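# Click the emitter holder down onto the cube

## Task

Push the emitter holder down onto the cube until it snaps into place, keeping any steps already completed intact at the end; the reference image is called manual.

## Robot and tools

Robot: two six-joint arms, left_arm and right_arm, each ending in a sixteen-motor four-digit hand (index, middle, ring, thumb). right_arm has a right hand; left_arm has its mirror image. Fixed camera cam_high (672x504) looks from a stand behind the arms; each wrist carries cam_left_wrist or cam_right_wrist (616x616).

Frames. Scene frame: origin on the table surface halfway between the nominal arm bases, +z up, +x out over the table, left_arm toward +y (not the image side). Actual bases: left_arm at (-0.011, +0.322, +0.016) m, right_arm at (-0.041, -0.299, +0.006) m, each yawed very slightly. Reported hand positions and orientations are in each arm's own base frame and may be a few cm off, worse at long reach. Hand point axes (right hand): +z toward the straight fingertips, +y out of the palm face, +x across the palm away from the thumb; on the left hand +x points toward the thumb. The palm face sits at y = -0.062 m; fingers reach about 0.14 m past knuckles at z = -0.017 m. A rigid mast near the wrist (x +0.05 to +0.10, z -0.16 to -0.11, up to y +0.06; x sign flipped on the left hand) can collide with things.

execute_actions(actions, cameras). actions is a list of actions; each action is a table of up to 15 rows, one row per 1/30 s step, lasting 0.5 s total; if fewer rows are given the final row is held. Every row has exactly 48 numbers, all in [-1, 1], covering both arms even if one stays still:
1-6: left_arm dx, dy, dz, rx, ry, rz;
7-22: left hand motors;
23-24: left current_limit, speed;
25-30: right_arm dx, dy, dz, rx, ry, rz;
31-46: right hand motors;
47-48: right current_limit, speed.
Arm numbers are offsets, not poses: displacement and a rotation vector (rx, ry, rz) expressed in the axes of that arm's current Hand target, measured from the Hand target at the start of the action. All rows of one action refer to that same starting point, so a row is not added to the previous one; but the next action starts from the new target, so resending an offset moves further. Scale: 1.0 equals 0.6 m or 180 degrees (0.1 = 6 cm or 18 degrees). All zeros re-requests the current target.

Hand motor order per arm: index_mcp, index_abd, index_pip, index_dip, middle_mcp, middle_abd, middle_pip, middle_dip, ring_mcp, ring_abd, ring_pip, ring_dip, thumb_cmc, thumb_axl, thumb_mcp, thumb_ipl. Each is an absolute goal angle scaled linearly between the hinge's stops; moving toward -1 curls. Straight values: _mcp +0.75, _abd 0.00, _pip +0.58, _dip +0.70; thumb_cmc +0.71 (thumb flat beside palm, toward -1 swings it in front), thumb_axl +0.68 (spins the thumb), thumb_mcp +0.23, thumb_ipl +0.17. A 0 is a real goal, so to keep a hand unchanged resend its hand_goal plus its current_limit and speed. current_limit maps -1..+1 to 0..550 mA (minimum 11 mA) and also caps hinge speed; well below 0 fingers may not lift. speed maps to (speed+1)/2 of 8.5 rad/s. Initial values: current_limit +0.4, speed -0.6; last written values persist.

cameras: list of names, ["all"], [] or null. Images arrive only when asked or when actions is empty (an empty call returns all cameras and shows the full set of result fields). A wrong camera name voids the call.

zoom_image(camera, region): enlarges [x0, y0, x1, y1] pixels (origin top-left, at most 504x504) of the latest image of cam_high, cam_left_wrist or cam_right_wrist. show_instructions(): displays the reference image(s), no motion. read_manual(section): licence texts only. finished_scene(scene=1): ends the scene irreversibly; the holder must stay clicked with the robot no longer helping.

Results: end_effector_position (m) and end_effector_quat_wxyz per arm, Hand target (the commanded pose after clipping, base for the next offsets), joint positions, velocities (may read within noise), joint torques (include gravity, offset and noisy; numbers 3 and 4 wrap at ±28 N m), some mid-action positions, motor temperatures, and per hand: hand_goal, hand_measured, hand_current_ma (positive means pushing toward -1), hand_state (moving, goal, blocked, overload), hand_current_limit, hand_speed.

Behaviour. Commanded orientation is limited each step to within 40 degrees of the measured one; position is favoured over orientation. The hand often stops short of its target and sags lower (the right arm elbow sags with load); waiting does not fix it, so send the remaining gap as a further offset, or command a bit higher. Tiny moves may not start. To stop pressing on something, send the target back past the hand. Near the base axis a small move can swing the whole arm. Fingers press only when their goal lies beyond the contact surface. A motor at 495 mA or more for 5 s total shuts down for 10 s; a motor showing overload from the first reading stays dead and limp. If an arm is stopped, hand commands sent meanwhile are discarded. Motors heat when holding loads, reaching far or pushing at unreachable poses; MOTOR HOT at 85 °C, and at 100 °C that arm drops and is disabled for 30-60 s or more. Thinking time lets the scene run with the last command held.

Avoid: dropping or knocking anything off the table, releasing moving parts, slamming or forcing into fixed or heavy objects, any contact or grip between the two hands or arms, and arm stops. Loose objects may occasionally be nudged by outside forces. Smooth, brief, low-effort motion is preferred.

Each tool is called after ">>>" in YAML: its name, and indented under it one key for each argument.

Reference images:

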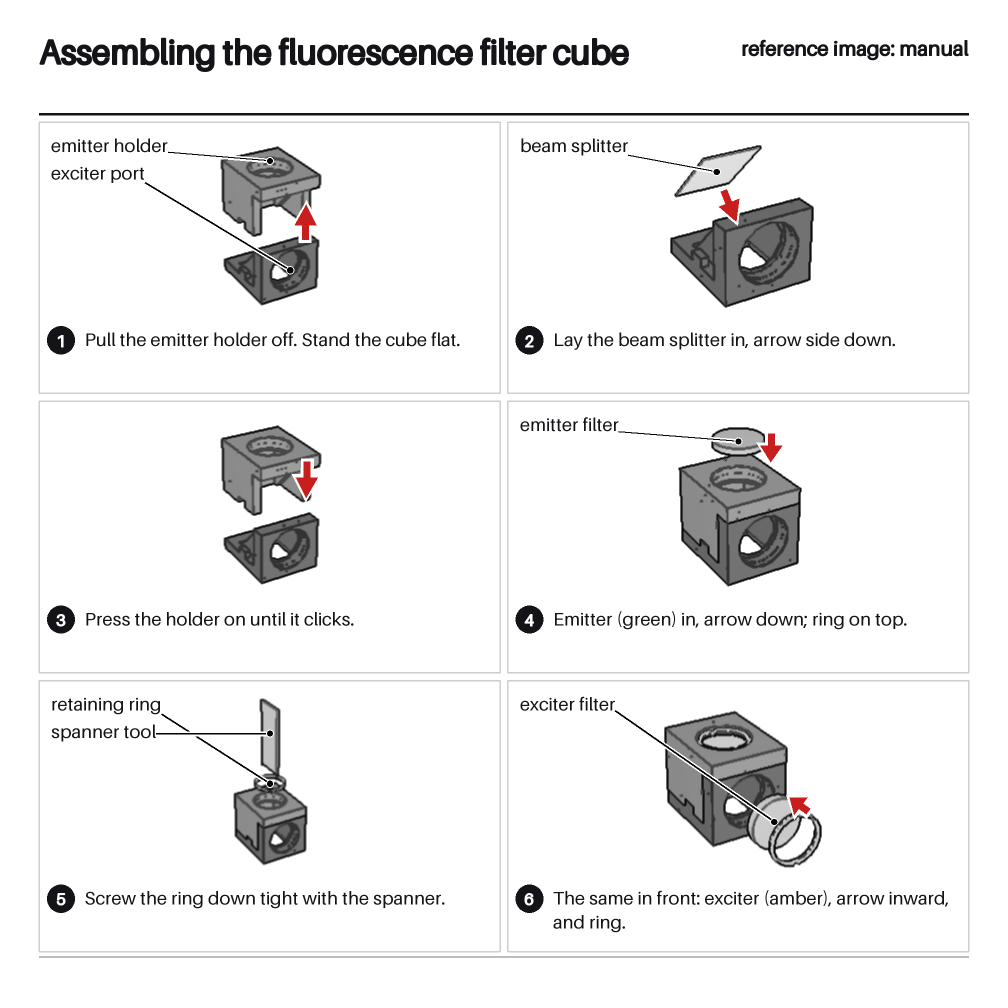

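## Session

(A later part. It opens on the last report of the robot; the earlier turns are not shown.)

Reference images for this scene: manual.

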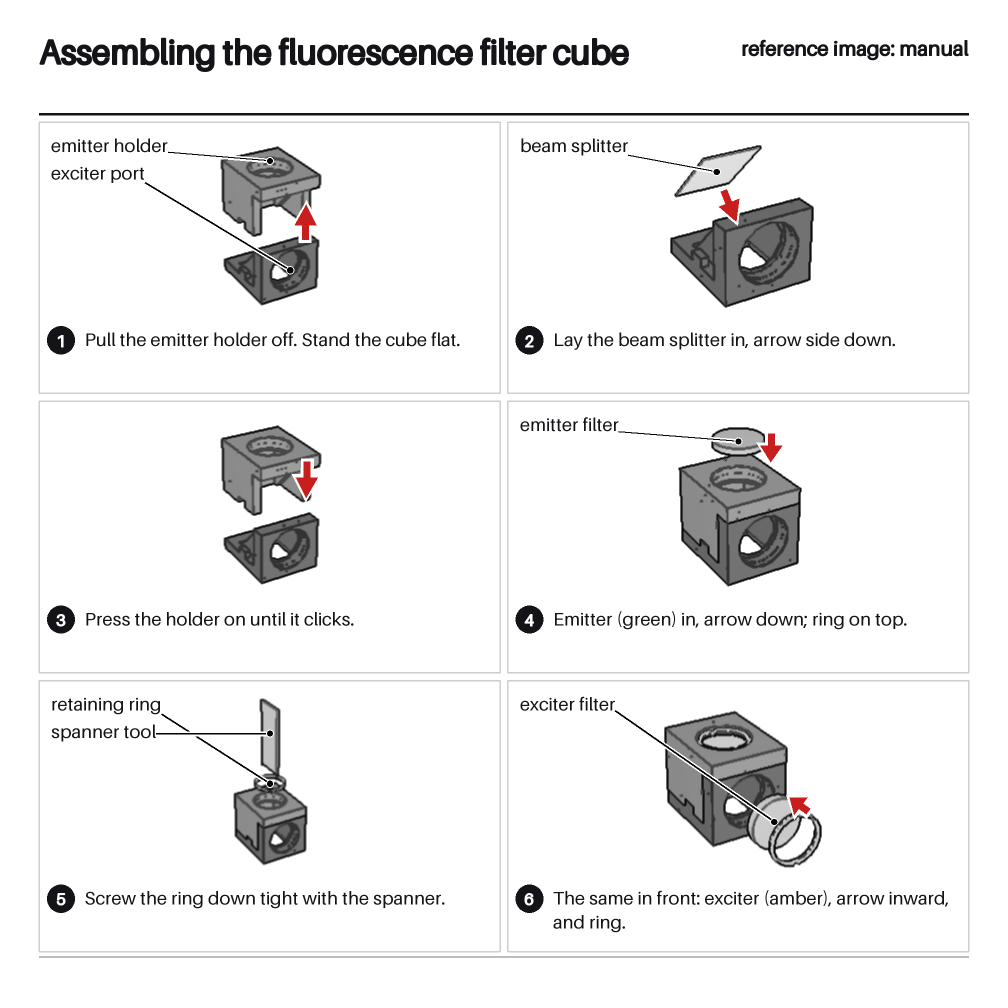

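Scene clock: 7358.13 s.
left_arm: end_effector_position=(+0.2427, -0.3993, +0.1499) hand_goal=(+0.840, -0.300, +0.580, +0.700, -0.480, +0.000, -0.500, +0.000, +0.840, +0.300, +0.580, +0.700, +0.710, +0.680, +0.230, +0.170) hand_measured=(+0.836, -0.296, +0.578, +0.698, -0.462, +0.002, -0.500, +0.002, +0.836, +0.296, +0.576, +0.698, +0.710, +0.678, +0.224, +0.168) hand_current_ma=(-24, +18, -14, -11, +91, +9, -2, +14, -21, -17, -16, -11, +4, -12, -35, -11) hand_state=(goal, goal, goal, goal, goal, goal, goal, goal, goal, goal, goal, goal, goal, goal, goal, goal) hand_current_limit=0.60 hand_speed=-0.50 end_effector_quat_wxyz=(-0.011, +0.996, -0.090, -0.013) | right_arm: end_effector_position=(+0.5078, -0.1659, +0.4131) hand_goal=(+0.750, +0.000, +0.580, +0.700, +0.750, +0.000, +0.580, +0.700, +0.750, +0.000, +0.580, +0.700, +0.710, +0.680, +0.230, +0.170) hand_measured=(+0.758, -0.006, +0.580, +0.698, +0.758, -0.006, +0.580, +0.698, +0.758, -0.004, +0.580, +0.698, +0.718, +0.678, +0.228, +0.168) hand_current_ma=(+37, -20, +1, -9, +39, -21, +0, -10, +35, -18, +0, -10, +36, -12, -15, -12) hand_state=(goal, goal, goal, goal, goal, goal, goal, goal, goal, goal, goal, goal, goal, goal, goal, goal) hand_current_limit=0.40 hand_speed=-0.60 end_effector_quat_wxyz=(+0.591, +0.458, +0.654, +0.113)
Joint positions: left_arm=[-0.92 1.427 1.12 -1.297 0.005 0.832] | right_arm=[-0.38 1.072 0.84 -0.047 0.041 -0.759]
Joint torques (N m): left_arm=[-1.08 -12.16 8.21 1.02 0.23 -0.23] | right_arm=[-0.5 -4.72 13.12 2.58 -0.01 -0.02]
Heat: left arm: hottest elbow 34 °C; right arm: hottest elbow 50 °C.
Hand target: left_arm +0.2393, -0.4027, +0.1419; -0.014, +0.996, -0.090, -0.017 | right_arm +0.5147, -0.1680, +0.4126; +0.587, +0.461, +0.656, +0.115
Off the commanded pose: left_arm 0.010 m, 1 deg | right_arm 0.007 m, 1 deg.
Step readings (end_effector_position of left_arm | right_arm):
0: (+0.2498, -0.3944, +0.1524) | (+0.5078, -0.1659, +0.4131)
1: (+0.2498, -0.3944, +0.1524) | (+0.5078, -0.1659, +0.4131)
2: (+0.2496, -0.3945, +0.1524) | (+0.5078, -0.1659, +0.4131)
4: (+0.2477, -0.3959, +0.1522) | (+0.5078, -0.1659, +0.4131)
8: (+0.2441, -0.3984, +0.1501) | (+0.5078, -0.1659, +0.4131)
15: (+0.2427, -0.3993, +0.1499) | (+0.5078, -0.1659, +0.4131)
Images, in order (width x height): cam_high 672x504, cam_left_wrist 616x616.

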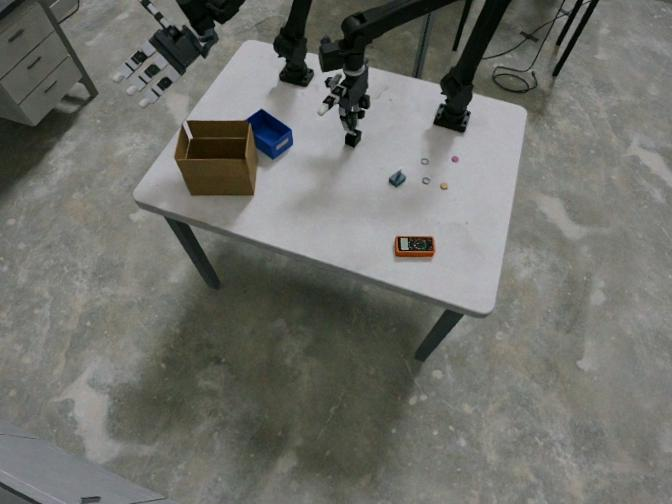

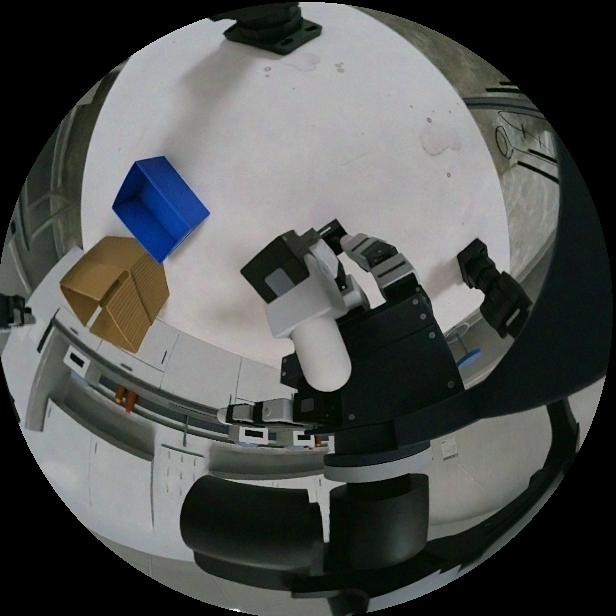

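>>> execute_actions:
  actions:
    - [[0,0,0.01,0.001,0.001,0,0.84,-0.3,0.58,0.7,-0.48,0,-0.5,0,0.84,0.3,0.58,0.7,0.71,0.68,0.23,0.17,0.9,-0.5,0,0,0,0,0,0,0.75,0,0.58,0.7,0.75,0,0.58,0.7,0.75,0,0.58,0.7,0.71,0.68,0.23,0.17,0.4,-0.6],[0,0,0.02,0.002,0.002,0,0.84,-0.3,0.58,0.7,-0.48,0,-0.5,0,0.84,0.3,0.58,0.7,0.71,0.68,0.23,0.17,0.9,-0.5,0,0,0,0,0,0,0.75,0,0.58,0.7,0.75,0,0.58,0.7,0.75,0,0.58,0.7,0.71,0.68,0.23,0.17,0.4,-0.6],[0,0,0.03,0.003,0.003,0,0.84,-0.3,0.58,0.7,-0.48,0,-0.5,0,0.84,0.3,0.58,0.7,0.71,0.68,0.23,0.17,0.9,-0.5,0,0,0,0,0,0,0.75,0,0.58,0.7,0.75,0,0.58,0.7,0.75,0,0.58,0.7,0.71,0.68,0.23,0.17,0.4,-0.6]]
  cameras: ["cam_high", "cam_left_wrist"]

>>> zoom_image:
  camera: "cam_high"
  region: [338, 112, 372, 146]

>>> zoom_image:
  camera: "cam_left_wrist"
  region: [300, 200, 380, 270]

Scene clock: 7394.60 s.
left_arm: end_effector_position=(+0.2424, -0.3980, +0.1364) hand_goal=(+0.840, -0.300, +0.580, +0.700, -0.480, +0.000, -0.500, +0.000, +0.840, +0.300, +0.580, +0.700, +0.710, +0.680, +0.230, +0.170) hand_measured=(+0.838, -0.306, +0.578, +0.698, -0.462, +0.002, -0.500, +0.002, +0.836, +0.296, +0.578, +0.698, +0.710, +0.678, +0.224, +0.168) hand_current_ma=(-11, -22, -6, -8, +91, +9, -2, +14, -19, -16, -14, -11, +4, -12, -35, -11) hand_state=(goal, goal, goal, goal, goal, goal, goal, goal, goal, goal, goal, goal, goal, goal, goal, goal) hand_current_limit=0.90 hand_speed=-0.50 end_effector_quat_wxyz=(-0.011, +0.996, -0.090, -0.006) | right_arm: end_effector_position=(+0.5078, -0.1659, +0.4131) hand_goal=(+0.750, +0.000, +0.580, +0.700, +0.750, +0.000, +0.580, +0.700, +0.750, +0.000, +0.580, +0.700, +0.710, +0.680, +0.230, +0.170) hand_measured=(+0.758, -0.006, +0.580, +0.698, +0.758, -0.006, +0.580, +0.698, +0.758, -0.004, +0.580, +0.698, +0.718, +0.678, +0.228, +0.168) hand_current_ma=(+37, -20, +1, -9, +39, -21, +0, -10, +35, -18, +0, -10, +36, -12, -15, -12) hand_state=(goal, goal, goal, goal, goal, goal, goal, goal, goal, goal, goal, goal, goal, goal, goal, goal) hand_current_limit=0.40 hand_speed=-0.60 end_effector_quat_wxyz=(+0.591, +0.458, +0.654, +0.113)
Joint positions: left_arm=[-0.924 1.43 1.086 -1.251 -0.006 0.827] | right_arm=[-0.38 1.072 0.84 -0.047 0.041 -0.759]
Joint torques (N m): left_arm=[-1.67 -11.16 8.2 1.05 0.12 -0.22] | right_arm=[-0.56 -4.72 13.12 2.56 0 -0.02]
Heat: left arm: hottest elbow 35 °C; right arm: hottest elbow 50 °C.
Hand target: left_arm +0.2387, -0.4021, +0.1238; -0.018, +0.996, -0.090, -0.012 | right_arm +0.5147, -0.1680, +0.4126; +0.587, +0.461, +0.656, +0.115
Off the commanded pose: left_arm 0.014 m, 1 deg | right_arm 0.007 m, 1 deg.
Step readings (end_effector_position of left_arm | right_arm):
0: (+0.2427, -0.3993, +0.1499) | (+0.5078, -0.1659, +0.4131)
1: (+0.2427, -0.3993, +0.1494) | (+0.5078, -0.1659, +0.4131)
2: (+0.2432, -0.3997, +0.1484) | (+0.5078, -0.1659, +0.4131)
4: (+0.2439, -0.3998, +0.1435) | (+0.5078, -0.1659, +0.4131)
8: (+0.2422, -0.3979, +0.1363) | (+0.5078, -0.1659, +0.4131)
15: (+0.2424, -0.3980, +0.1364) | (+0.5078, -0.1659, +0.4131)
Images, in order (width x height): cam_high 672x504, cam_left_wrist 616x616.

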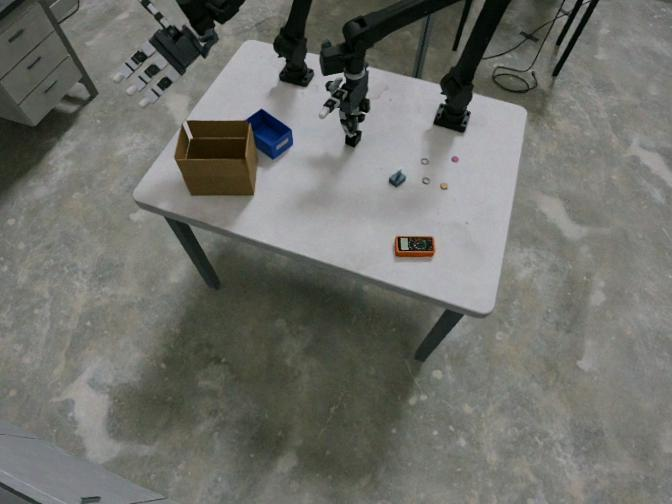

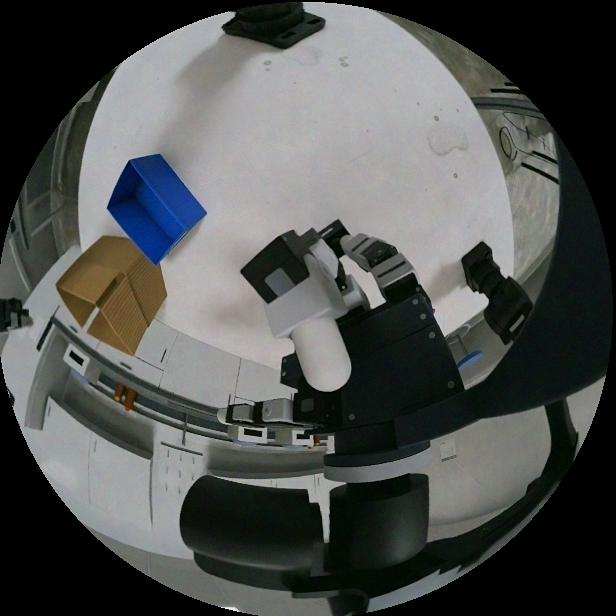

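Scaled by 14.824 from the camera's 672x504 image, which has a finer 960x720 frame.

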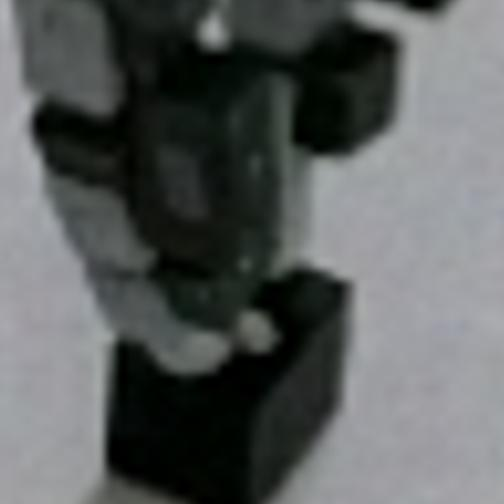

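Scaled by 6.300 from the camera's 616x616 image, which has a finer 880x880 frame.

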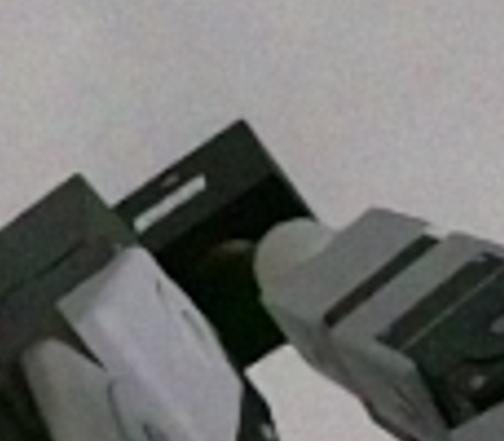

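>>> execute_actions:
  actions:
    - [[-0.002,-0.0025,0.008,0.003,-0.0025,0,0.84,-0.3,0.58,0.7,-0.48,0,-0.5,0,0.84,0.3,0.58,0.7,0.71,0.68,0.23,0.17,0.9,-0.5,0,0,0,0,0,0,0.75,0,0.58,0.7,0.75,0,0.58,0.7,0.75,0,0.58,0.7,0.71,0.68,0.23,0.17,0.4,-0.6],[-0.0045,-0.005,0.016,0.006,-0.005,0,0.84,-0.3,0.58,0.7,-0.48,0,-0.5,0,0.84,0.3,0.58,0.7,0.71,0.68,0.23,0.17,0.9,-0.5,0,0,0,0,0,0,0.75,0,0.58,0.7,0.75,0,0.58,0.7,0.75,0,0.58,0.7,0.71,0.68,0.23,0.17,0.4,-0.6],[-0.0065,-0.0075,0.024,0.009,-0.008,0,0.84,-0.3,0.58,0.7,-0.48,0,-0.5,0,0.84,0.3,0.58,0.7,0.71,0.68,0.23,0.17,0.9,-0.5,0,0,0,0,0,0,0.75,0,0.58,0.7,0.75,0,0.58,0.7,0.75,0,0.58,0.7,0.71,0.68,0.23,0.17,0.4,-0.6],[-0.009,-0.01,0.033,0.012,-0.0105,0,0.84,-0.3,0.58,0.7,-0.48,0,-0.5,0,0.84,0.3,0.58,0.7,0.71,0.68,0.23,0.17,0.9,-0.5,0,0,0,0,0,0,0.75,0,0.58,0.7,0.75,0,0.58,0.7,0.75,0,0.58,0.7,0.71,0.68,0.23,0.17,0.4,-0.6]]
  cameras: ["cam_high"]

>>> zoom_image:
  camera: "cam_high"
  region: [338, 116, 372, 150]

Scene clock: 7421.93 s.
left_arm: end_effector_position=(+0.2427, -0.3973, +0.1355) hand_goal=(+0.840, -0.300, +0.580, +0.700, -0.480, +0.000, -0.500, +0.000, +0.840, +0.300, +0.580, +0.700, +0.710, +0.680, +0.230, +0.170) hand_measured=(+0.838, -0.304, +0.578, +0.698, -0.462, +0.002, -0.500, +0.002, +0.836, +0.298, +0.578, +0.698, +0.710, +0.678, +0.224, +0.168) hand_current_ma=(-8, -21, -6, -8, +91, +9, -2, +14, -19, -9, -14, -11, +4, -12, -35, -11) hand_state=(goal, goal, goal, goal, goal, goal, goal, goal, goal, goal, goal, goal, goal, goal, goal, goal) hand_current_limit=0.90 hand_speed=-0.50 end_effector_quat_wxyz=(-0.013, +0.996, -0.090, -0.005) | right_arm: end_effector_position=(+0.5078, -0.1659, +0.4131) hand_goal=(+0.750, +0.000, +0.580, +0.700, +0.750, +0.000, +0.580, +0.700, +0.750, +0.000, +0.580, +0.700, +0.710, +0.680, +0.230, +0.170) hand_measured=(+0.758, -0.006, +0.580, +0.698, +0.758, -0.006, +0.580, +0.698, +0.758, -0.004, +0.580, +0.698, +0.718, +0.678, +0.228, +0.168) hand_current_ma=(+37, -20, +1, -9, +39, -21, +0, -10, +35, -18, +0, -10, +36, -12, -15, -12) hand_state=(goal, goal, goal, goal, goal, goal, goal, goal, goal, goal, goal, goal, goal, goal, goal, goal) hand_current_limit=0.40 hand_speed=-0.60 end_effector_quat_wxyz=(+0.591, +0.458, +0.654, +0.113)
Joint positions: left_arm=[-0.924 1.431 1.085 -1.251 -0.011 0.827] | right_arm=[-0.38 1.072 0.84 -0.047 0.041 -0.759]
Joint torques (N m): left_arm=[-1.67 -9.05 6.56 0.73 0.09 -0.24] | right_arm=[-0.5 -4.78 13.11 2.56 0 -0.02]
Heat: left arm: hottest elbow 34 °C; right arm: hottest elbow 50 °C.
Hand target: left_arm +0.2339, -0.3945, +0.1044; -0.039, +0.995, -0.091, -0.026 | right_arm +0.5147, -0.1680, +0.4126; +0.587, +0.461, +0.656, +0.115
Off the commanded pose: left_arm 0.032 m, 4 deg | right_arm 0.007 m, 1 deg.
Step readings (end_effector_position of left_arm | right_arm):
0: (+0.2424, -0.3980, +0.1364) | (+0.5078, -0.1659, +0.4131)
1: (+0.2424, -0.3980, +0.1364) | (+0.5078, -0.1659, +0.4131)
2: (+0.2425, -0.3978, +0.1362) | (+0.5078, -0.1659, +0.4131)
4: (+0.2422, -0.3976, +0.1356) | (+0.5078, -0.1659, +0.4131)
8: (+0.2425, -0.3974, +0.1355) | (+0.5078, -0.1659, +0.4131)
15: (+0.2427, -0.3973, +0.1355) | (+0.5078, -0.1659, +0.4131)
Images, in order (width x height): cam_high 672x504.

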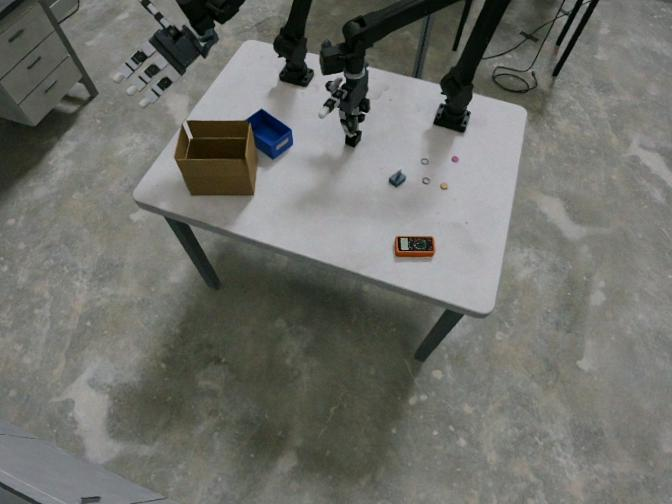

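Scaled by 14.824 from the camera's 672x504 image, which has a finer 960x720 frame.

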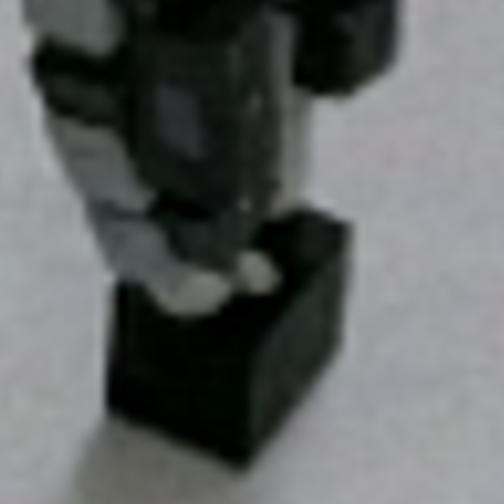

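>>> execute_actions:
  actions:
    - [[-0.0035,-0.004,0.0125,0.005,-0.0045,0,0.84,-0.3,0.58,0.7,-0.48,0,-0.5,0,0.84,0.3,0.58,0.7,0.71,0.68,0.23,0.17,0.9,-0.5,0,0,0,0,0,0,0.75,0,0.58,0.7,0.75,0,0.58,0.7,0.75,0,0.58,0.7,0.71,0.68,0.23,0.17,0.4,-0.6],[-0.0065,-0.0075,0.025,0.01,-0.009,0,0.84,-0.3,0.58,0.7,-0.48,0,-0.5,0,0.84,0.3,0.58,0.7,0.71,0.68,0.23,0.17,0.9,-0.5,0,0,0,0,0,0,0.75,0,0.58,0.7,0.75,0,0.58,0.7,0.75,0,0.58,0.7,0.71,0.68,0.23,0.17,0.4,-0.6],[-0.01,-0.0115,0.0375,0.015,-0.013,0,0.84,-0.3,0.58,0.7,-0.48,0,-0.5,0,0.84,0.3,0.58,0.7,0.71,0.68,0.23,0.17,0.9,-0.5,0,0,0,0,0,0,0.75,0,0.58,0.7,0.75,0,0.58,0.7,0.75,0,0.58,0.7,0.71,0.68,0.23,0.17,0.4,-0.6],[-0.0135,-0.015,0.05,0.019,-0.0165,0,0.84,-0.3,0.58,0.7,-0.48,0,-0.5,0,0.84,0.3,0.58,0.7,0.71,0.68,0.23,0.17,0.9,-0.5,0,0,0,0,0,0,0.75,0,0.58,0.7,0.75,0,0.58,0.7,0.75,0,0.58,0.7,0.71,0.68,0.23,0.17,0.4,-0.6]]
  cameras: ["cam_high"]

>>> zoom_image:
  camera: "cam_high"
  region: [338, 116, 372, 150]

Scene clock: 7436.70 s.
left_arm: end_effector_position=(+0.2418, -0.3964, +0.1337) hand_goal=(+0.840, -0.300, +0.580, +0.700, -0.480, +0.000, -0.500, +0.000, +0.840, +0.300, +0.580, +0.700, +0.710, +0.680, +0.230, +0.170) hand_measured=(+0.838, -0.304, +0.580, +0.698, -0.462, +0.002, -0.500, +0.002, +0.836, +0.300, +0.578, +0.698, +0.710, +0.678, +0.224, +0.168) hand_current_ma=(-7, -19, -5, -8, +91, +9, -2, +14, -19, -3, -12, -11, +4, -12, -35, -11) hand_state=(goal, goal, goal, goal, goal, goal, goal, goal, goal, goal, goal, goal, goal, goal, goal, goal) hand_current_limit=0.90 hand_speed=-0.50 end_effector_quat_wxyz=(-0.017, +0.996, -0.091, -0.005) | right_arm: end_effector_position=(+0.5078, -0.1659, +0.4131) hand_goal=(+0.750, +0.000, +0.580, +0.700, +0.750, +0.000, +0.580, +0.700, +0.750, +0.000, +0.580, +0.700, +0.710, +0.680, +0.230, +0.170) hand_measured=(+0.758, -0.006, +0.580, +0.698, +0.758, -0.006, +0.580, +0.698, +0.758, -0.004, +0.580, +0.698, +0.718, +0.678, +0.228, +0.168) hand_current_ma=(+37, -20, +1, -9, +39, -21, +0, -10, +35, -18, +0, -10, +36, -12, -15, -12) hand_state=(goal, goal, goal, goal, goal, goal, goal, goal, goal, goal, goal, goal, goal, goal, goal, goal) hand_current_limit=0.40 hand_speed=-0.60 end_effector_quat_wxyz=(+0.591, +0.458, +0.654, +0.113)
Joint positions: left_arm=[-0.927 1.433 1.084 -1.254 -0.016 0.825] | right_arm=[-0.38 1.072 0.84 -0.047 0.041 -0.759]
Joint torques (N m): left_arm=[-1.49 -6.01 4.29 0.1 -0.06 -0.23] | right_arm=[-0.56 -4.72 13.12 2.58 -0.01 -0.02]
Heat: left arm: hottest elbow 33 °C; right arm: hottest elbow 50 °C.
Hand target: left_arm +0.2264, -0.3819, +0.0756; -0.070, +0.992, -0.090, -0.049 | right_arm +0.5147, -0.1680, +0.4126; +0.587, +0.461, +0.656, +0.115
Off the commanded pose: left_arm 0.062 m, 8 deg | right_arm 0.007 m, 1 deg.
Step readings (end_effector_position of left_arm | right_arm):
0: (+0.2427, -0.3973, +0.1355) | (+0.5078, -0.1659, +0.4131)
1: (+0.2427, -0.3971, +0.1351) | (+0.5078, -0.1659, +0.4131)
2: (+0.2427, -0.3969, +0.1348) | (+0.5078, -0.1659, +0.4131)
4: (+0.2425, -0.3965, +0.1341) | (+0.5078, -0.1659, +0.4131)
8: (+0.2417, -0.3965, +0.1338) | (+0.5078, -0.1659, +0.4131)
15: (+0.2417, -0.3964, +0.1337) | (+0.5078, -0.1659, +0.4131)
Images, in order (width x height): cam_high 672x504.

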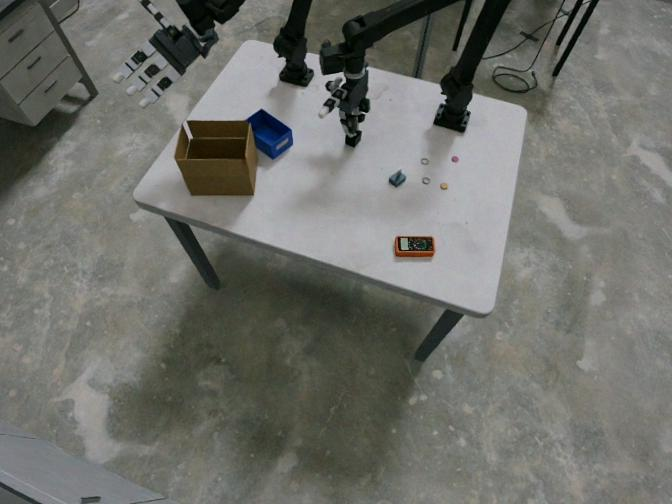

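Scaled by 14.824 from the camera's 672x504 image, which has a finer 960x720 frame.

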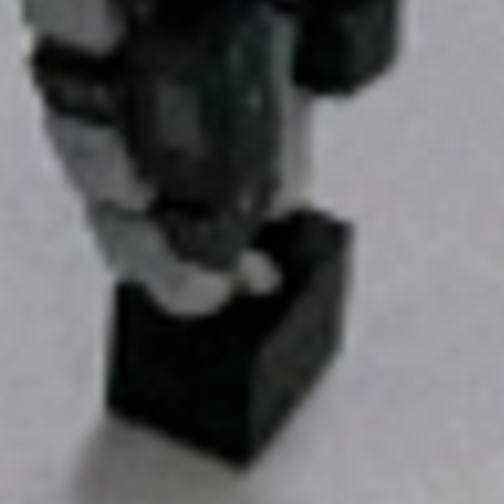

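>>> execute_actions:
  actions:
    - [[-0.0035,-0.004,0.0125,0.005,-0.0045,0,0.84,-0.3,0.58,0.7,-0.48,0,-0.5,0,0.84,0.3,0.58,0.7,0.71,0.68,0.23,0.17,0.9,-0.5,0,0,0,0,0,0,0.75,0,0.58,0.7,0.75,0,0.58,0.7,0.75,0,0.58,0.7,0.71,0.68,0.23,0.17,0.4,-0.6],[-0.0065,-0.0075,0.025,0.01,-0.009,0,0.84,-0.3,0.58,0.7,-0.48,0,-0.5,0,0.84,0.3,0.58,0.7,0.71,0.68,0.23,0.17,0.9,-0.5,0,0,0,0,0,0,0.75,0,0.58,0.7,0.75,0,0.58,0.7,0.75,0,0.58,0.7,0.71,0.68,0.23,0.17,0.4,-0.6],[-0.01,-0.011,0.0375,0.0145,-0.0125,0,0.84,-0.3,0.58,0.7,-0.48,0,-0.5,0,0.84,0.3,0.58,0.7,0.71,0.68,0.23,0.17,0.9,-0.5,0,0,0,0,0,0,0.75,0,0.58,0.7,0.75,0,0.58,0.7,0.75,0,0.58,0.7,0.71,0.68,0.23,0.17,0.4,-0.6],[-0.013,-0.0145,0.05,0.018,-0.016,0,0.84,-0.3,0.58,0.7,-0.48,0,-0.5,0,0.84,0.3,0.58,0.7,0.71,0.68,0.23,0.17,0.9,-0.5,0,0,0,0,0,0,0.75,0,0.58,0.7,0.75,0,0.58,0.7,0.75,0,0.58,0.7,0.71,0.68,0.23,0.17,0.4,-0.6]]
  cameras: []

Scene clock: 7451.77 s.
left_arm: end_effector_position=(+0.2398, -0.3931, +0.1313) hand_goal=(+0.840, -0.300, +0.580, +0.700, -0.480, +0.000, -0.500, +0.000, +0.840, +0.300, +0.580, +0.700, +0.710, +0.680, +0.230, +0.170) hand_measured=(+0.840, -0.304, +0.580, +0.698, -0.462, +0.002, -0.500, +0.002, +0.834, +0.300, +0.578, +0.698, +0.710, +0.678, +0.224, +0.168) hand_current_ma=(-5, -18, +3, -6, +91, +9, -2, +14, -28, +3, -14, -11, +4, -12, -35, -11) hand_state=(goal, goal, goal, goal, goal, goal, goal, goal, goal, goal, goal, goal, goal, goal, goal, goal) hand_current_limit=0.90 hand_speed=-0.50 end_effector_quat_wxyz=(-0.025, +0.995, -0.091, -0.007) | right_arm: end_effector_position=(+0.5078, -0.1659, +0.4131) hand_goal=(+0.750, +0.000, +0.580, +0.700, +0.750, +0.000, +0.580, +0.700, +0.750, +0.000, +0.580, +0.700, +0.710, +0.680, +0.230, +0.170) hand_measured=(+0.758, -0.006, +0.580, +0.698, +0.758, -0.006, +0.580, +0.698, +0.758, -0.004, +0.580, +0.698, +0.718, +0.678, +0.228, +0.168) hand_current_ma=(+37, -20, +1, -9, +39, -21, +0, -10, +35, -18, +0, -10, +36, -12, -15, -12) hand_state=(goal, goal, goal, goal, goal, goal, goal, goal, goal, goal, goal, goal, goal, goal, goal, goal) hand_current_limit=0.40 hand_speed=-0.60 end_effector_quat_wxyz=(+0.591, +0.458, +0.654, +0.113)
Joint positions: left_arm=[-0.928 1.433 1.08 -1.264 -0.022 0.825] | right_arm=[-0.38 1.072 0.84 -0.047 0.041 -0.759]
Joint torques (N m): left_arm=[-1.26 -3.72 1.8 -0.18 -0.12 -0.23] | right_arm=[-0.5 -4.66 13.12 2.58 0 -0.02]
Heat: left arm: hottest elbow 32 °C; right arm: hottest elbow 50 °C.
Hand target: left_arm +0.2177, -0.3675, +0.0481; -0.101, +0.988, -0.090, -0.072 | right_arm +0.5147, -0.1680, +0.4126; +0.587, +0.461, +0.656, +0.115
Off the commanded pose: left_arm 0.090 m, 11 deg | right_arm 0.007 m, 1 deg.
Step readings (end_effector_position of left_arm | right_arm):
0: (+0.2415, -0.3957, +0.1335) | (+0.5078, -0.1659, +0.4131)
1: (+0.2412, -0.3952, +0.1329) | (+0.5078, -0.1659, +0.4131)
2: (+0.2408, -0.3945, +0.1326) | (+0.5078, -0.1659, +0.4131)
4: (+0.2400, -0.3935, +0.1317) | (+0.5078, -0.1659, +0.4131)
8: (+0.2398, -0.3933, +0.1314) | (+0.5078, -0.1659, +0.4131)
15: (+0.2398, -0.3932, +0.1314) | (+0.5078, -0.1659, +0.4131)
No camera images: "cameras" was empty.

>>> execute_actions:
  actions: []
  cameras: ["cam_high"]

>>> zoom_image:
  camera: "cam_high"
  region: [338, 116, 372, 150]

Scene clock: 7457.53 s.
left_arm: end_effector_position=(+0.2393, -0.3919, +0.1308) hand_goal=(+0.840, -0.300, +0.580, +0.700, -0.480, +0.000, -0.500, +0.000, +0.840, +0.300, +0.580, +0.700, +0.710, +0.680, +0.230, +0.170) hand_measured=(+0.844, -0.304, +0.582, +0.698, -0.462, +0.002, -0.500, +0.002, +0.836, +0.302, +0.578, +0.698, +0.710, +0.678, +0.224, +0.168) hand_current_ma=(+19, -18, +10, -6, +91, +9, -2, +14, -18, +4, -14, -11, +4, -12, -35, -11) hand_state=(goal, goal, goal, goal, goal, goal, goal, goal, goal, goal, goal, goal, goal, goal, goal, goal) hand_current_limit=0.90 hand_speed=-0.50 end_effector_quat_wxyz=(-0.027, +0.995, -0.091, -0.008) | right_arm: end_effector_position=(+0.5078, -0.1659, +0.4131) hand_goal=(+0.750, +0.000, +0.580, +0.700, +0.750, +0.000, +0.580, +0.700, +0.750, +0.000, +0.580, +0.700, +0.710, +0.680, +0.230, +0.170) hand_measured=(+0.758, -0.006, +0.580, +0.698, +0.758, -0.006, +0.580, +0.698, +0.758, -0.004, +0.580, +0.698, +0.718, +0.678, +0.228, +0.168) hand_current_ma=(+37, -20, +1, -9, +39, -21, +0, -10, +35, -18, +0, -10, +36, -12, -15, -12) hand_state=(goal, goal, goal, goal, goal, goal, goal, goal, goal, goal, goal, goal, goal, goal, goal, goal) hand_current_limit=0.40 hand_speed=-0.60 end_effector_quat_wxyz=(+0.591, +0.458, +0.654, +0.113)
Joint positions: left_arm=[-0.928 1.433 1.08 -1.269 -0.024 0.825] | right_arm=[-0.38 1.072 0.84 -0.047 0.041 -0.759]
Joint velocities: within noise
Joint torques (N m): left_arm=[-1.49 -3.78 1.81 -0.09 -0.02 -0.22] | right_arm=[-0.5 -4.72 13.12 2.58 0 -0.02]
Motor temperatures (°C): left_arm=[25 29 32 24 26 26] | right_arm=[23 28 50 25 23 22]
Heat: left arm: hottest elbow 32 °C; right arm: hottest elbow 50 °C.
Hand target: left_arm +0.2177, -0.3676, +0.0481; -0.101, +0.988, -0.090, -0.072 | right_arm +0.5147, -0.1680, +0.4126; +0.587, +0.461, +0.656, +0.115
Off the commanded pose: left_arm 0.089 m, 11 deg | right_arm 0.007 m, 1 deg.
Images, in order (width x height): cam_high 672x504.

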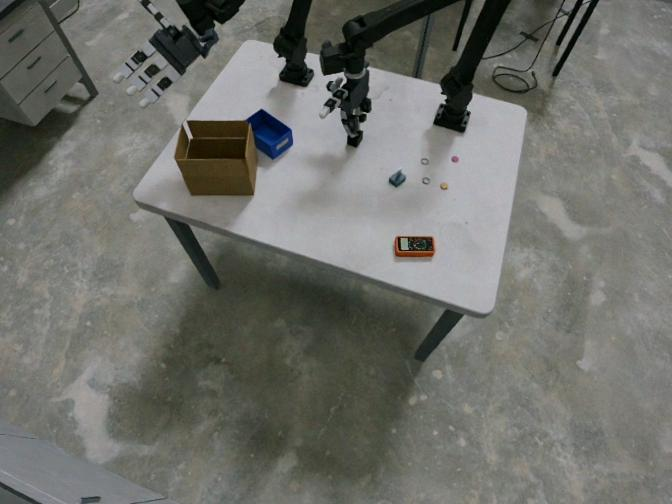

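Scaled by 14.824 from the camera's 672x504 image, which has a finer 960x720 frame.

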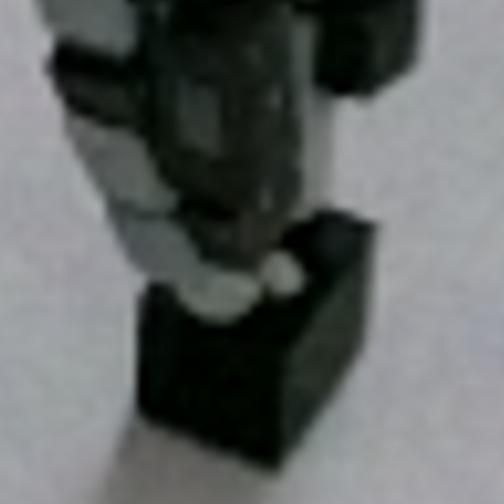

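>>> execute_actions:
  actions:
    - [[0.001,0.001,0.0125,0.002,-0.002,0,0.84,-0.3,0.58,0.7,-0.48,0,-0.5,0,0.84,0.3,0.58,0.7,0.71,0.68,0.23,0.17,0.9,-0.5,0,0,0,0,0,0,0.75,0,0.58,0.7,0.75,0,0.58,0.7,0.75,0,0.58,0.7,0.71,0.68,0.23,0.17,0.4,-0.6],[0.002,0.002,0.025,0.004,-0.004,0,0.84,-0.3,0.58,0.7,-0.48,0,-0.5,0,0.84,0.3,0.58,0.7,0.71,0.68,0.23,0.17,0.9,-0.5,0,0,0,0,0,0,0.75,0,0.58,0.7,0.75,0,0.58,0.7,0.75,0,0.58,0.7,0.71,0.68,0.23,0.17,0.4,-0.6],[0.002,0.002,0.0375,0.006,-0.005,0,0.84,-0.3,0.58,0.7,-0.48,0,-0.5,0,0.84,0.3,0.58,0.7,0.71,0.68,0.23,0.17,0.9,-0.5,0,0,0,0,0,0,0.75,0,0.58,0.7,0.75,0,0.58,0.7,0.75,0,0.58,0.7,0.71,0.68,0.23,0.17,0.4,-0.6],[0.002,0.002,0.05,0.008,-0.007,0,0.84,-0.3,0.58,0.7,-0.48,0,-0.5,0,0.84,0.3,0.58,0.7,0.71,0.68,0.23,0.17,0.9,-0.5,0,0,0,0,0,0,0.75,0,0.58,0.7,0.75,0,0.58,0.7,0.75,0,0.58,0.7,0.71,0.68,0.23,0.17,0.4,-0.6]]
  cameras: ["cam_high"]

>>> zoom_image:
  camera: "cam_high"
  region: [338, 116, 372, 150]

Scene clock: 7473.00 s.
left_arm: end_effector_position=(+0.2366, -0.3895, +0.1259) hand_goal=(+0.840, -0.300, +0.580, +0.700, -0.480, +0.000, -0.500, +0.000, +0.840, +0.300, +0.580, +0.700, +0.710, +0.680, +0.230, +0.170) hand_measured=(+0.858, -0.304, +0.594, +0.704, -0.462, +0.002, -0.500, +0.002, +0.846, +0.306, +0.586, +0.700, +0.710, +0.678, +0.224, +0.168) hand_current_ma=(+97, -16, +65, +17, +91, +9, -2, +14, +35, +22, +27, -4, +4, -12, -35, -11) hand_state=(goal, goal, goal, goal, goal, goal, goal, goal, goal, goal, goal, goal, goal, goal, goal, goal) hand_current_limit=0.90 hand_speed=-0.50 end_effector_quat_wxyz=(-0.030, +0.995, -0.092, -0.009) | right_arm: end_effector_position=(+0.5078, -0.1659, +0.4131) hand_goal=(+0.750, +0.000, +0.580, +0.700, +0.750, +0.000, +0.580, +0.700, +0.750, +0.000, +0.580, +0.700, +0.710, +0.680, +0.230, +0.170) hand_measured=(+0.758, -0.006, +0.580, +0.698, +0.758, -0.006, +0.580, +0.698, +0.758, -0.004, +0.580, +0.698, +0.718, +0.678, +0.228, +0.168) hand_current_ma=(+37, -20, +1, -9, +39, -21, +0, -10, +35, -18, +0, -10, +36, -12, -15, -12) hand_state=(goal, goal, goal, goal, goal, goal, goal, goal, goal, goal, goal, goal, goal, goal, goal, goal) hand_current_limit=0.40 hand_speed=-0.60 end_effector_quat_wxyz=(+0.591, +0.458, +0.654, +0.113)
Joint positions: left_arm=[-0.93 1.432 1.067 -1.262 -0.026 0.824] | right_arm=[-0.38 1.072 0.84 -0.047 0.041 -0.759]
Joint torques (N m): left_arm=[-1.2 -1.08 -0.57 0.83 -0.1 -0.21] | right_arm=[-0.5 -4.78 13.11 2.58 0 -0.02]
Heat: left arm: hottest elbow 31 °C; right arm: hottest elbow 50 °C.
Hand target: left_arm +0.2150, -0.3625, +0.0186; -0.114, +0.986, -0.089, -0.082 | right_arm +0.5147, -0.1680, +0.4126; +0.587, +0.461, +0.656, +0.115
Off the commanded pose: left_arm 0.113 m, 13 deg | right_arm 0.007 m, 1 deg.
Step readings (end_effector_position of left_arm | right_arm):
0: (+0.2384, -0.3904, +0.1300) | (+0.5078, -0.1659, +0.4131)
1: (+0.2382, -0.3900, +0.1295) | (+0.5078, -0.1659, +0.4131)
2: (+0.2378, -0.3894, +0.1286) | (+0.5078, -0.1659, +0.4131)
4: (+0.2374, -0.3889, +0.1265) | (+0.5078, -0.1659, +0.4131)
8: (+0.2366, -0.3893, +0.1259) | (+0.5078, -0.1659, +0.4131)
15: (+0.2366, -0.3895, +0.1259) | (+0.5078, -0.1659, +0.4131)
Images, in order (width x height): cam_high 672x504.

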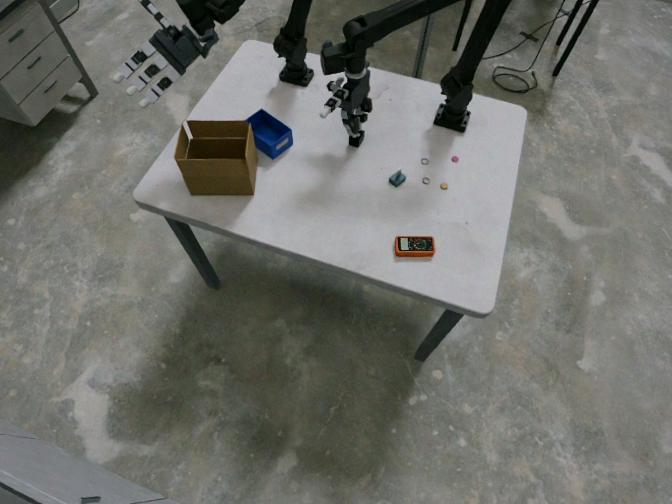

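Scaled by 14.824 from the camera's 672x504 image, which has a finer 960x720 frame.

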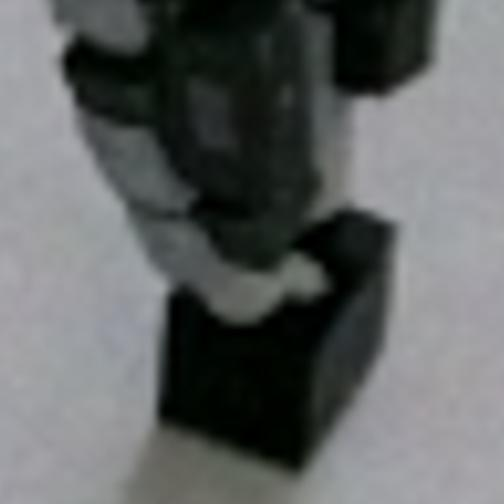

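>>> execute_actions:
  actions:
    - [[0.004,0.0045,0.006,0,0,0,0.84,-0.3,0.58,0.7,-0.48,0,-0.5,0,0.84,0.3,0.58,0.7,0.71,0.68,0.23,0.17,0.9,-0.5,0,0,0,0,0,0,0.75,0,0.58,0.7,0.75,0,0.58,0.7,0.75,0,0.58,0.7,0.71,0.68,0.23,0.17,0.4,-0.6],[0.008,0.009,0.012,0,0,0,0.84,-0.3,0.58,0.7,-0.48,0,-0.5,0,0.84,0.3,0.58,0.7,0.71,0.68,0.23,0.17,0.9,-0.5,0,0,0,0,0,0,0.75,0,0.58,0.7,0.75,0,0.58,0.7,0.75,0,0.58,0.7,0.71,0.68,0.23,0.17,0.4,-0.6],[0.012,0.0135,0.018,0,0,0,0.84,-0.3,0.58,0.7,-0.48,0,-0.5,0,0.84,0.3,0.58,0.7,0.71,0.68,0.23,0.17,0.9,-0.5,0,0,0,0,0,0,0.75,0,0.58,0.7,0.75,0,0.58,0.7,0.75,0,0.58,0.7,0.71,0.68,0.23,0.17,0.4,-0.6],[0.0168,0.018,0.025,0,0,0,0.84,-0.3,0.58,0.7,-0.48,0,-0.5,0,0.84,0.3,0.58,0.7,0.71,0.68,0.23,0.17,0.9,-0.5,0,0,0,0,0,0,0.75,0,0.58,0.7,0.75,0,0.58,0.7,0.75,0,0.58,0.7,0.71,0.68,0.23,0.17,0.4,-0.6]]
  cameras: ["cam_high", "cam_left_wrist"]

>>> zoom_image:
  camera: "cam_high"
  region: [338, 116, 372, 150]

>>> zoom_image:
  camera: "cam_left_wrist"
  region: [300, 200, 380, 270]

Scene clock: 7502.23 s.
left_arm: end_effector_position=(+0.2355, -0.3924, +0.1245) hand_goal=(+0.840, -0.300, +0.580, +0.700, -0.480, +0.000, -0.500, +0.000, +0.840, +0.300, +0.580, +0.700, +0.710, +0.680, +0.230, +0.170) hand_measured=(+0.894, -0.300, +0.620, +0.718, -0.462, +0.002, -0.500, +0.002, +0.874, +0.314, +0.614, +0.710, +0.710, +0.678, +0.224, +0.168) hand_current_ma=(+283, +1, +199, +86, +91, +9, -2, +14, +180, +58, +167, +54, +4, -12, -35, -11) hand_state=(blocked, goal, blocked, goal, goal, goal, goal, goal, blocked, goal, blocked, goal, goal, goal, goal, goal) hand_current_limit=0.90 hand_speed=-0.50 end_effector_quat_wxyz=(-0.026, +0.995, -0.092, -0.008) | right_arm: end_effector_position=(+0.5078, -0.1659, +0.4131) hand_goal=(+0.750, +0.000, +0.580, +0.700, +0.750, +0.000, +0.580, +0.700, +0.750, +0.000, +0.580, +0.700, +0.710, +0.680, +0.230, +0.170) hand_measured=(+0.758, -0.006, +0.580, +0.698, +0.758, -0.006, +0.580, +0.698, +0.758, -0.004, +0.580, +0.698, +0.718, +0.678, +0.228, +0.168) hand_current_ma=(+37, -20, +1, -9, +39, -21, +0, -10, +35, -18, +0, -10, +36, -12, -15, -12) hand_state=(goal, goal, goal, goal, goal, goal, goal, goal, goal, goal, goal, goal, goal, goal, goal, goal) hand_current_limit=0.40 hand_speed=-0.60 end_effector_quat_wxyz=(+0.591, +0.458, +0.654, +0.113)
Joint positions: left_arm=[-0.936 1.434 1.063 -1.25 -0.023 0.819] | right_arm=[-0.38 1.072 0.84 -0.047 0.041 -0.759]
Joint torques (N m): left_arm=[-0.67 1.67 -0.85 1.83 -0.21 -0.18] | right_arm=[-0.44 -4.72 13.11 2.56 0 -0.02]
Heat: left arm: hottest elbow 30 °C; right arm: hottest elbow 50 °C.
Hand target: left_arm +0.2205, -0.3708, +0.0001; -0.114, +0.986, -0.089, -0.082 | right_arm +0.5147, -0.1680, +0.4126; +0.587, +0.461, +0.656, +0.115
Off the commanded pose: left_arm 0.127 m, 13 deg | right_arm 0.007 m, 1 deg.
Step readings (end_effector_position of left_arm | right_arm):
0: (+0.2366, -0.3886, +0.1250) | (+0.5078, -0.1659, +0.4131)
1: (+0.2365, -0.3886, +0.1249) | (+0.5078, -0.1659, +0.4131)
2: (+0.2366, -0.3887, +0.1248) | (+0.5078, -0.1659, +0.4131)
4: (+0.2365, -0.3897, +0.1246) | (+0.5078, -0.1659, +0.4131)
8: (+0.2357, -0.3918, +0.1246) | (+0.5078, -0.1659, +0.4131)
15: (+0.2355, -0.3924, +0.1245) | (+0.5078, -0.1659, +0.4131)
Images, in order (width x height): cam_high 672x504, cam_left_wrist 616x616.

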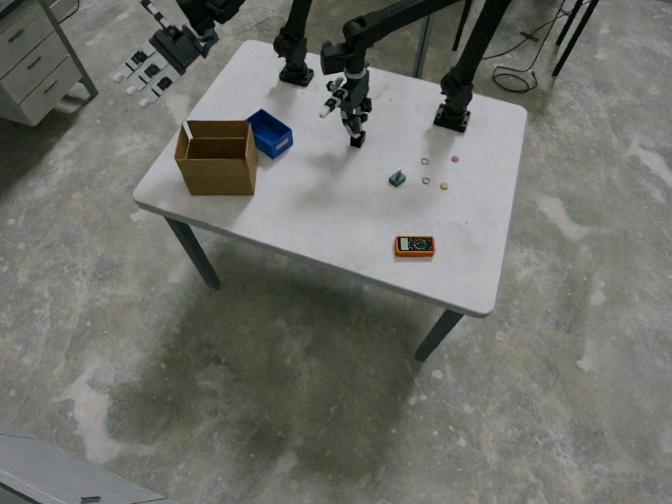

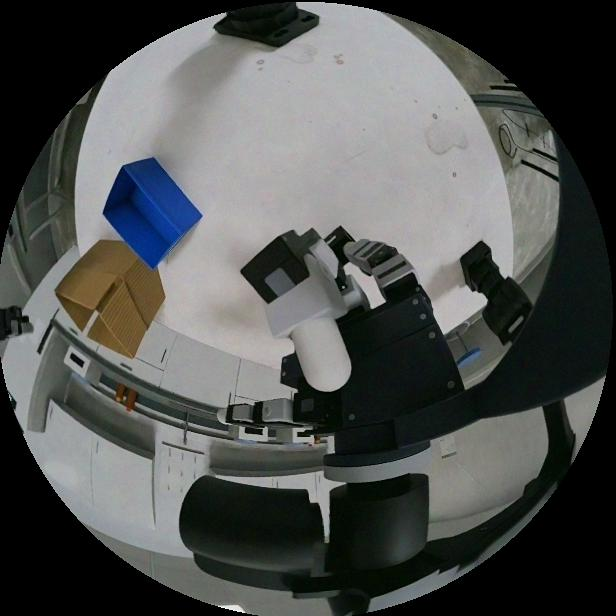

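Scaled by 14.824 from the camera's 672x504 image, which has a finer 960x720 frame.

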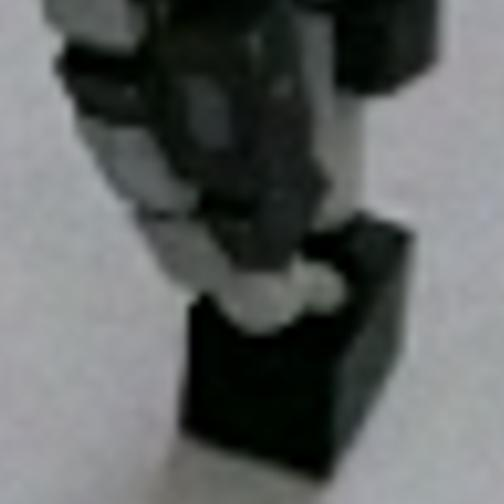

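Scaled by 6.300 from the camera's 616x616 image, which has a finer 880x880 frame.

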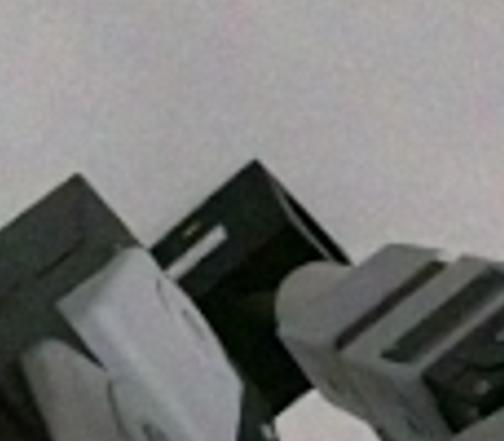

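>>> zoom_image:
  camera: "cam_left_wrist"
  region: [325, 220, 361, 250]

Scaled by 14.000 from the camera's 616x616 image, which has a finer 880x880 frame.

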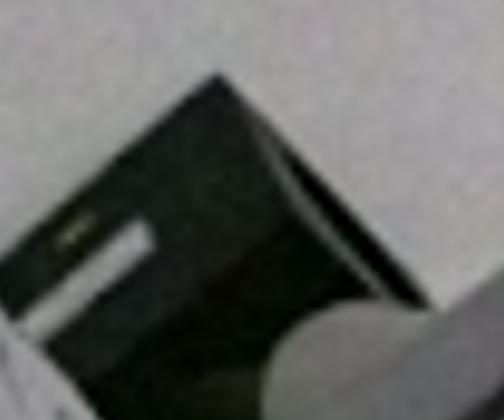

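>>> execute_actions:
  actions:
    - [[-0.002,-0.006,-0.04,-0.01,0.008,0,0.84,-0.3,0.58,0.7,-0.48,0,-0.5,0,0.84,0.3,0.58,0.7,0.71,0.68,0.23,0.17,0.9,-0.5,0,0,0,0,0,0,0.75,0,0.58,0.7,0.75,0,0.58,0.7,0.75,0,0.58,0.7,0.71,0.68,0.23,0.17,0.4,-0.6],[-0.004,-0.012,-0.08,-0.02,0.016,0,0.84,-0.3,0.58,0.7,-0.48,0,-0.5,0,0.84,0.3,0.58,0.7,0.71,0.68,0.23,0.17,0.9,-0.5,0,0,0,0,0,0,0.75,0,0.58,0.7,0.75,0,0.58,0.7,0.75,0,0.58,0.7,0.71,0.68,0.23,0.17,0.4,-0.6],[-0.006,-0.018,-0.12,-0.031,0.025,0,0.84,-0.3,0.58,0.7,-0.48,0,-0.5,0,0.84,0.3,0.58,0.7,0.71,0.68,0.23,0.17,0.9,-0.5,0,0,0,0,0,0,0.75,0,0.58,0.7,0.75,0,0.58,0.7,0.75,0,0.58,0.7,0.71,0.68,0.23,0.17,0.4,-0.6],[-0.0085,-0.024,-0.16,-0.042,0.034,0,0.84,-0.3,0.58,0.7,-0.48,0,-0.5,0,0.84,0.3,0.58,0.7,0.71,0.68,0.23,0.17,0.9,-0.5,0,0,0,0,0,0,0.75,0,0.58,0.7,0.75,0,0.58,0.7,0.75,0,0.58,0.7,0.71,0.68,0.23,0.17,0.4,-0.6],[-0.0112,-0.0307,-0.2113,-0.055,0.045,0,0.84,-0.3,0.58,0.7,-0.48,0,-0.5,0,0.84,0.3,0.58,0.7,0.71,0.68,0.23,0.17,0.9,-0.5,0,0,0,0,0,0,0.75,0,0.58,0.7,0.75,0,0.58,0.7,0.75,0,0.58,0.7,0.71,0.68,0.23,0.17,0.4,-0.6]]
  cameras: ["cam_high"]

>>> zoom_image:
  camera: "cam_high"
  region: [338, 116, 372, 150]

Scene clock: 7572.97 s.
left_arm: end_effector_position=(+0.2371, -0.3903, +0.1341) hand_goal=(+0.840, -0.300, +0.580, +0.700, -0.480, +0.000, -0.500, +0.000, +0.840, +0.300, +0.580, +0.700, +0.710, +0.680, +0.230, +0.170) hand_measured=(+0.862, -0.308, +0.600, +0.712, -0.462, +0.002, -0.500, +0.002, +0.846, +0.306, +0.590, +0.706, +0.710, +0.678, +0.224, +0.168) hand_current_ma=(+116, -30, +97, +55, +91, +9, -2, +14, +36, +28, +48, +29, +3, -12, -35, -11) hand_state=(blocked, goal, goal, goal, goal, goal, goal, goal, goal, goal, goal, goal, goal, goal, goal, goal) hand_current_limit=0.90 hand_speed=-0.50 end_effector_quat_wxyz=(-0.016, +0.996, -0.089, -0.010) | right_arm: end_effector_position=(+0.5078, -0.1659, +0.4131) hand_goal=(+0.750, +0.000, +0.580, +0.700, +0.750, +0.000, +0.580, +0.700, +0.750, +0.000, +0.580, +0.700, +0.710, +0.680, +0.230, +0.170) hand_measured=(+0.758, -0.006, +0.580, +0.698, +0.758, -0.006, +0.580, +0.698, +0.758, -0.004, +0.580, +0.698, +0.718, +0.678, +0.228, +0.168) hand_current_ma=(+37, -20, +1, -9, +39, -21, +0, -10, +35, -18, +0, -10, +36, -12, -15, -12) hand_state=(goal, goal, goal, goal, goal, goal, goal, goal, goal, goal, goal, goal, goal, goal, goal, goal) hand_current_limit=0.40 hand_speed=-0.60 end_effector_quat_wxyz=(+0.591, +0.458, +0.654, +0.113)
Joint positions: left_arm=[-0.923 1.416 1.066 -1.259 -0.006 0.826] | right_arm=[-0.38 1.072 0.84 -0.047 0.041 -0.759]
Joint torques (N m): left_arm=[0.56 -12.81 7.25 0.4 0.33 0.1] | right_arm=[-0.5 -4.72 13.09 2.56 0 -0.02]
Heat: left arm: hottest elbow 29 °C; right arm: hottest elbow 50 °C.
Hand target: left_arm +0.2355, -0.3825, +0.1269; -0.022, +0.996, -0.090, -0.019 | right_arm +0.5147, -0.1680, +0.4126; +0.587, +0.461, +0.656, +0.115
Off the commanded pose: left_arm 0.011 m, 1 deg | right_arm 0.007 m, 1 deg.
Step readings (end_effector_position of left_arm | right_arm):
0: (+0.2357, -0.3926, +0.1241) | (+0.5078, -0.1659, +0.4131)
1: (+0.2356, -0.3926, +0.1241) | (+0.5078, -0.1659, +0.4131)
2: (+0.2360, -0.3933, +0.1254) | (+0.5078, -0.1659, +0.4131)
4: (+0.2368, -0.3946, +0.1309) | (+0.5078, -0.1659, +0.4131)
8: (+0.2367, -0.3916, +0.1342) | (+0.5078, -0.1659, +0.4131)
15: (+0.2371, -0.3903, +0.1341) | (+0.5078, -0.1659, +0.4131)
Images, in order (width x height): cam_high 672x504.

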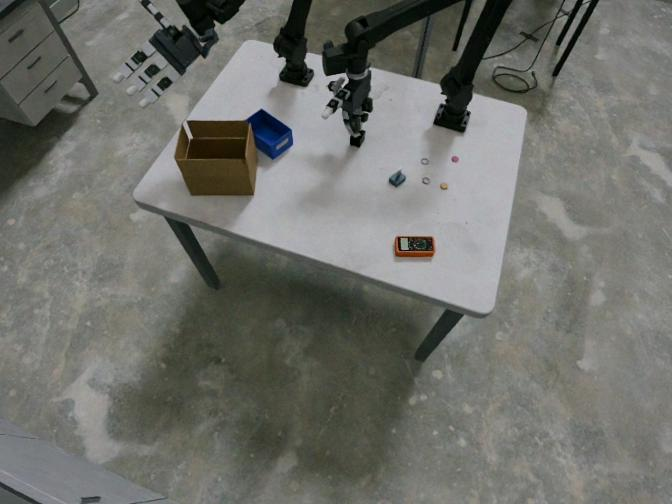

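Scaled by 14.824 from the camera's 672x504 image, which has a finer 960x720 frame.

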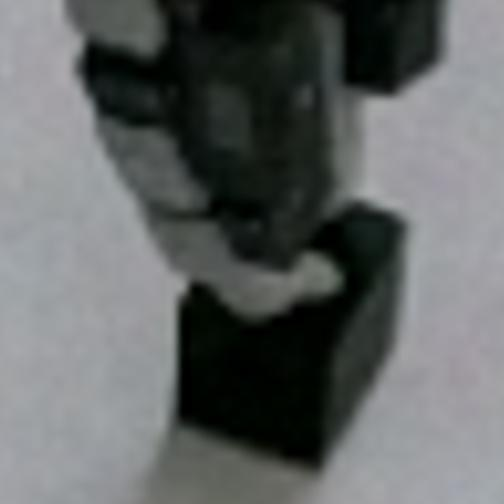

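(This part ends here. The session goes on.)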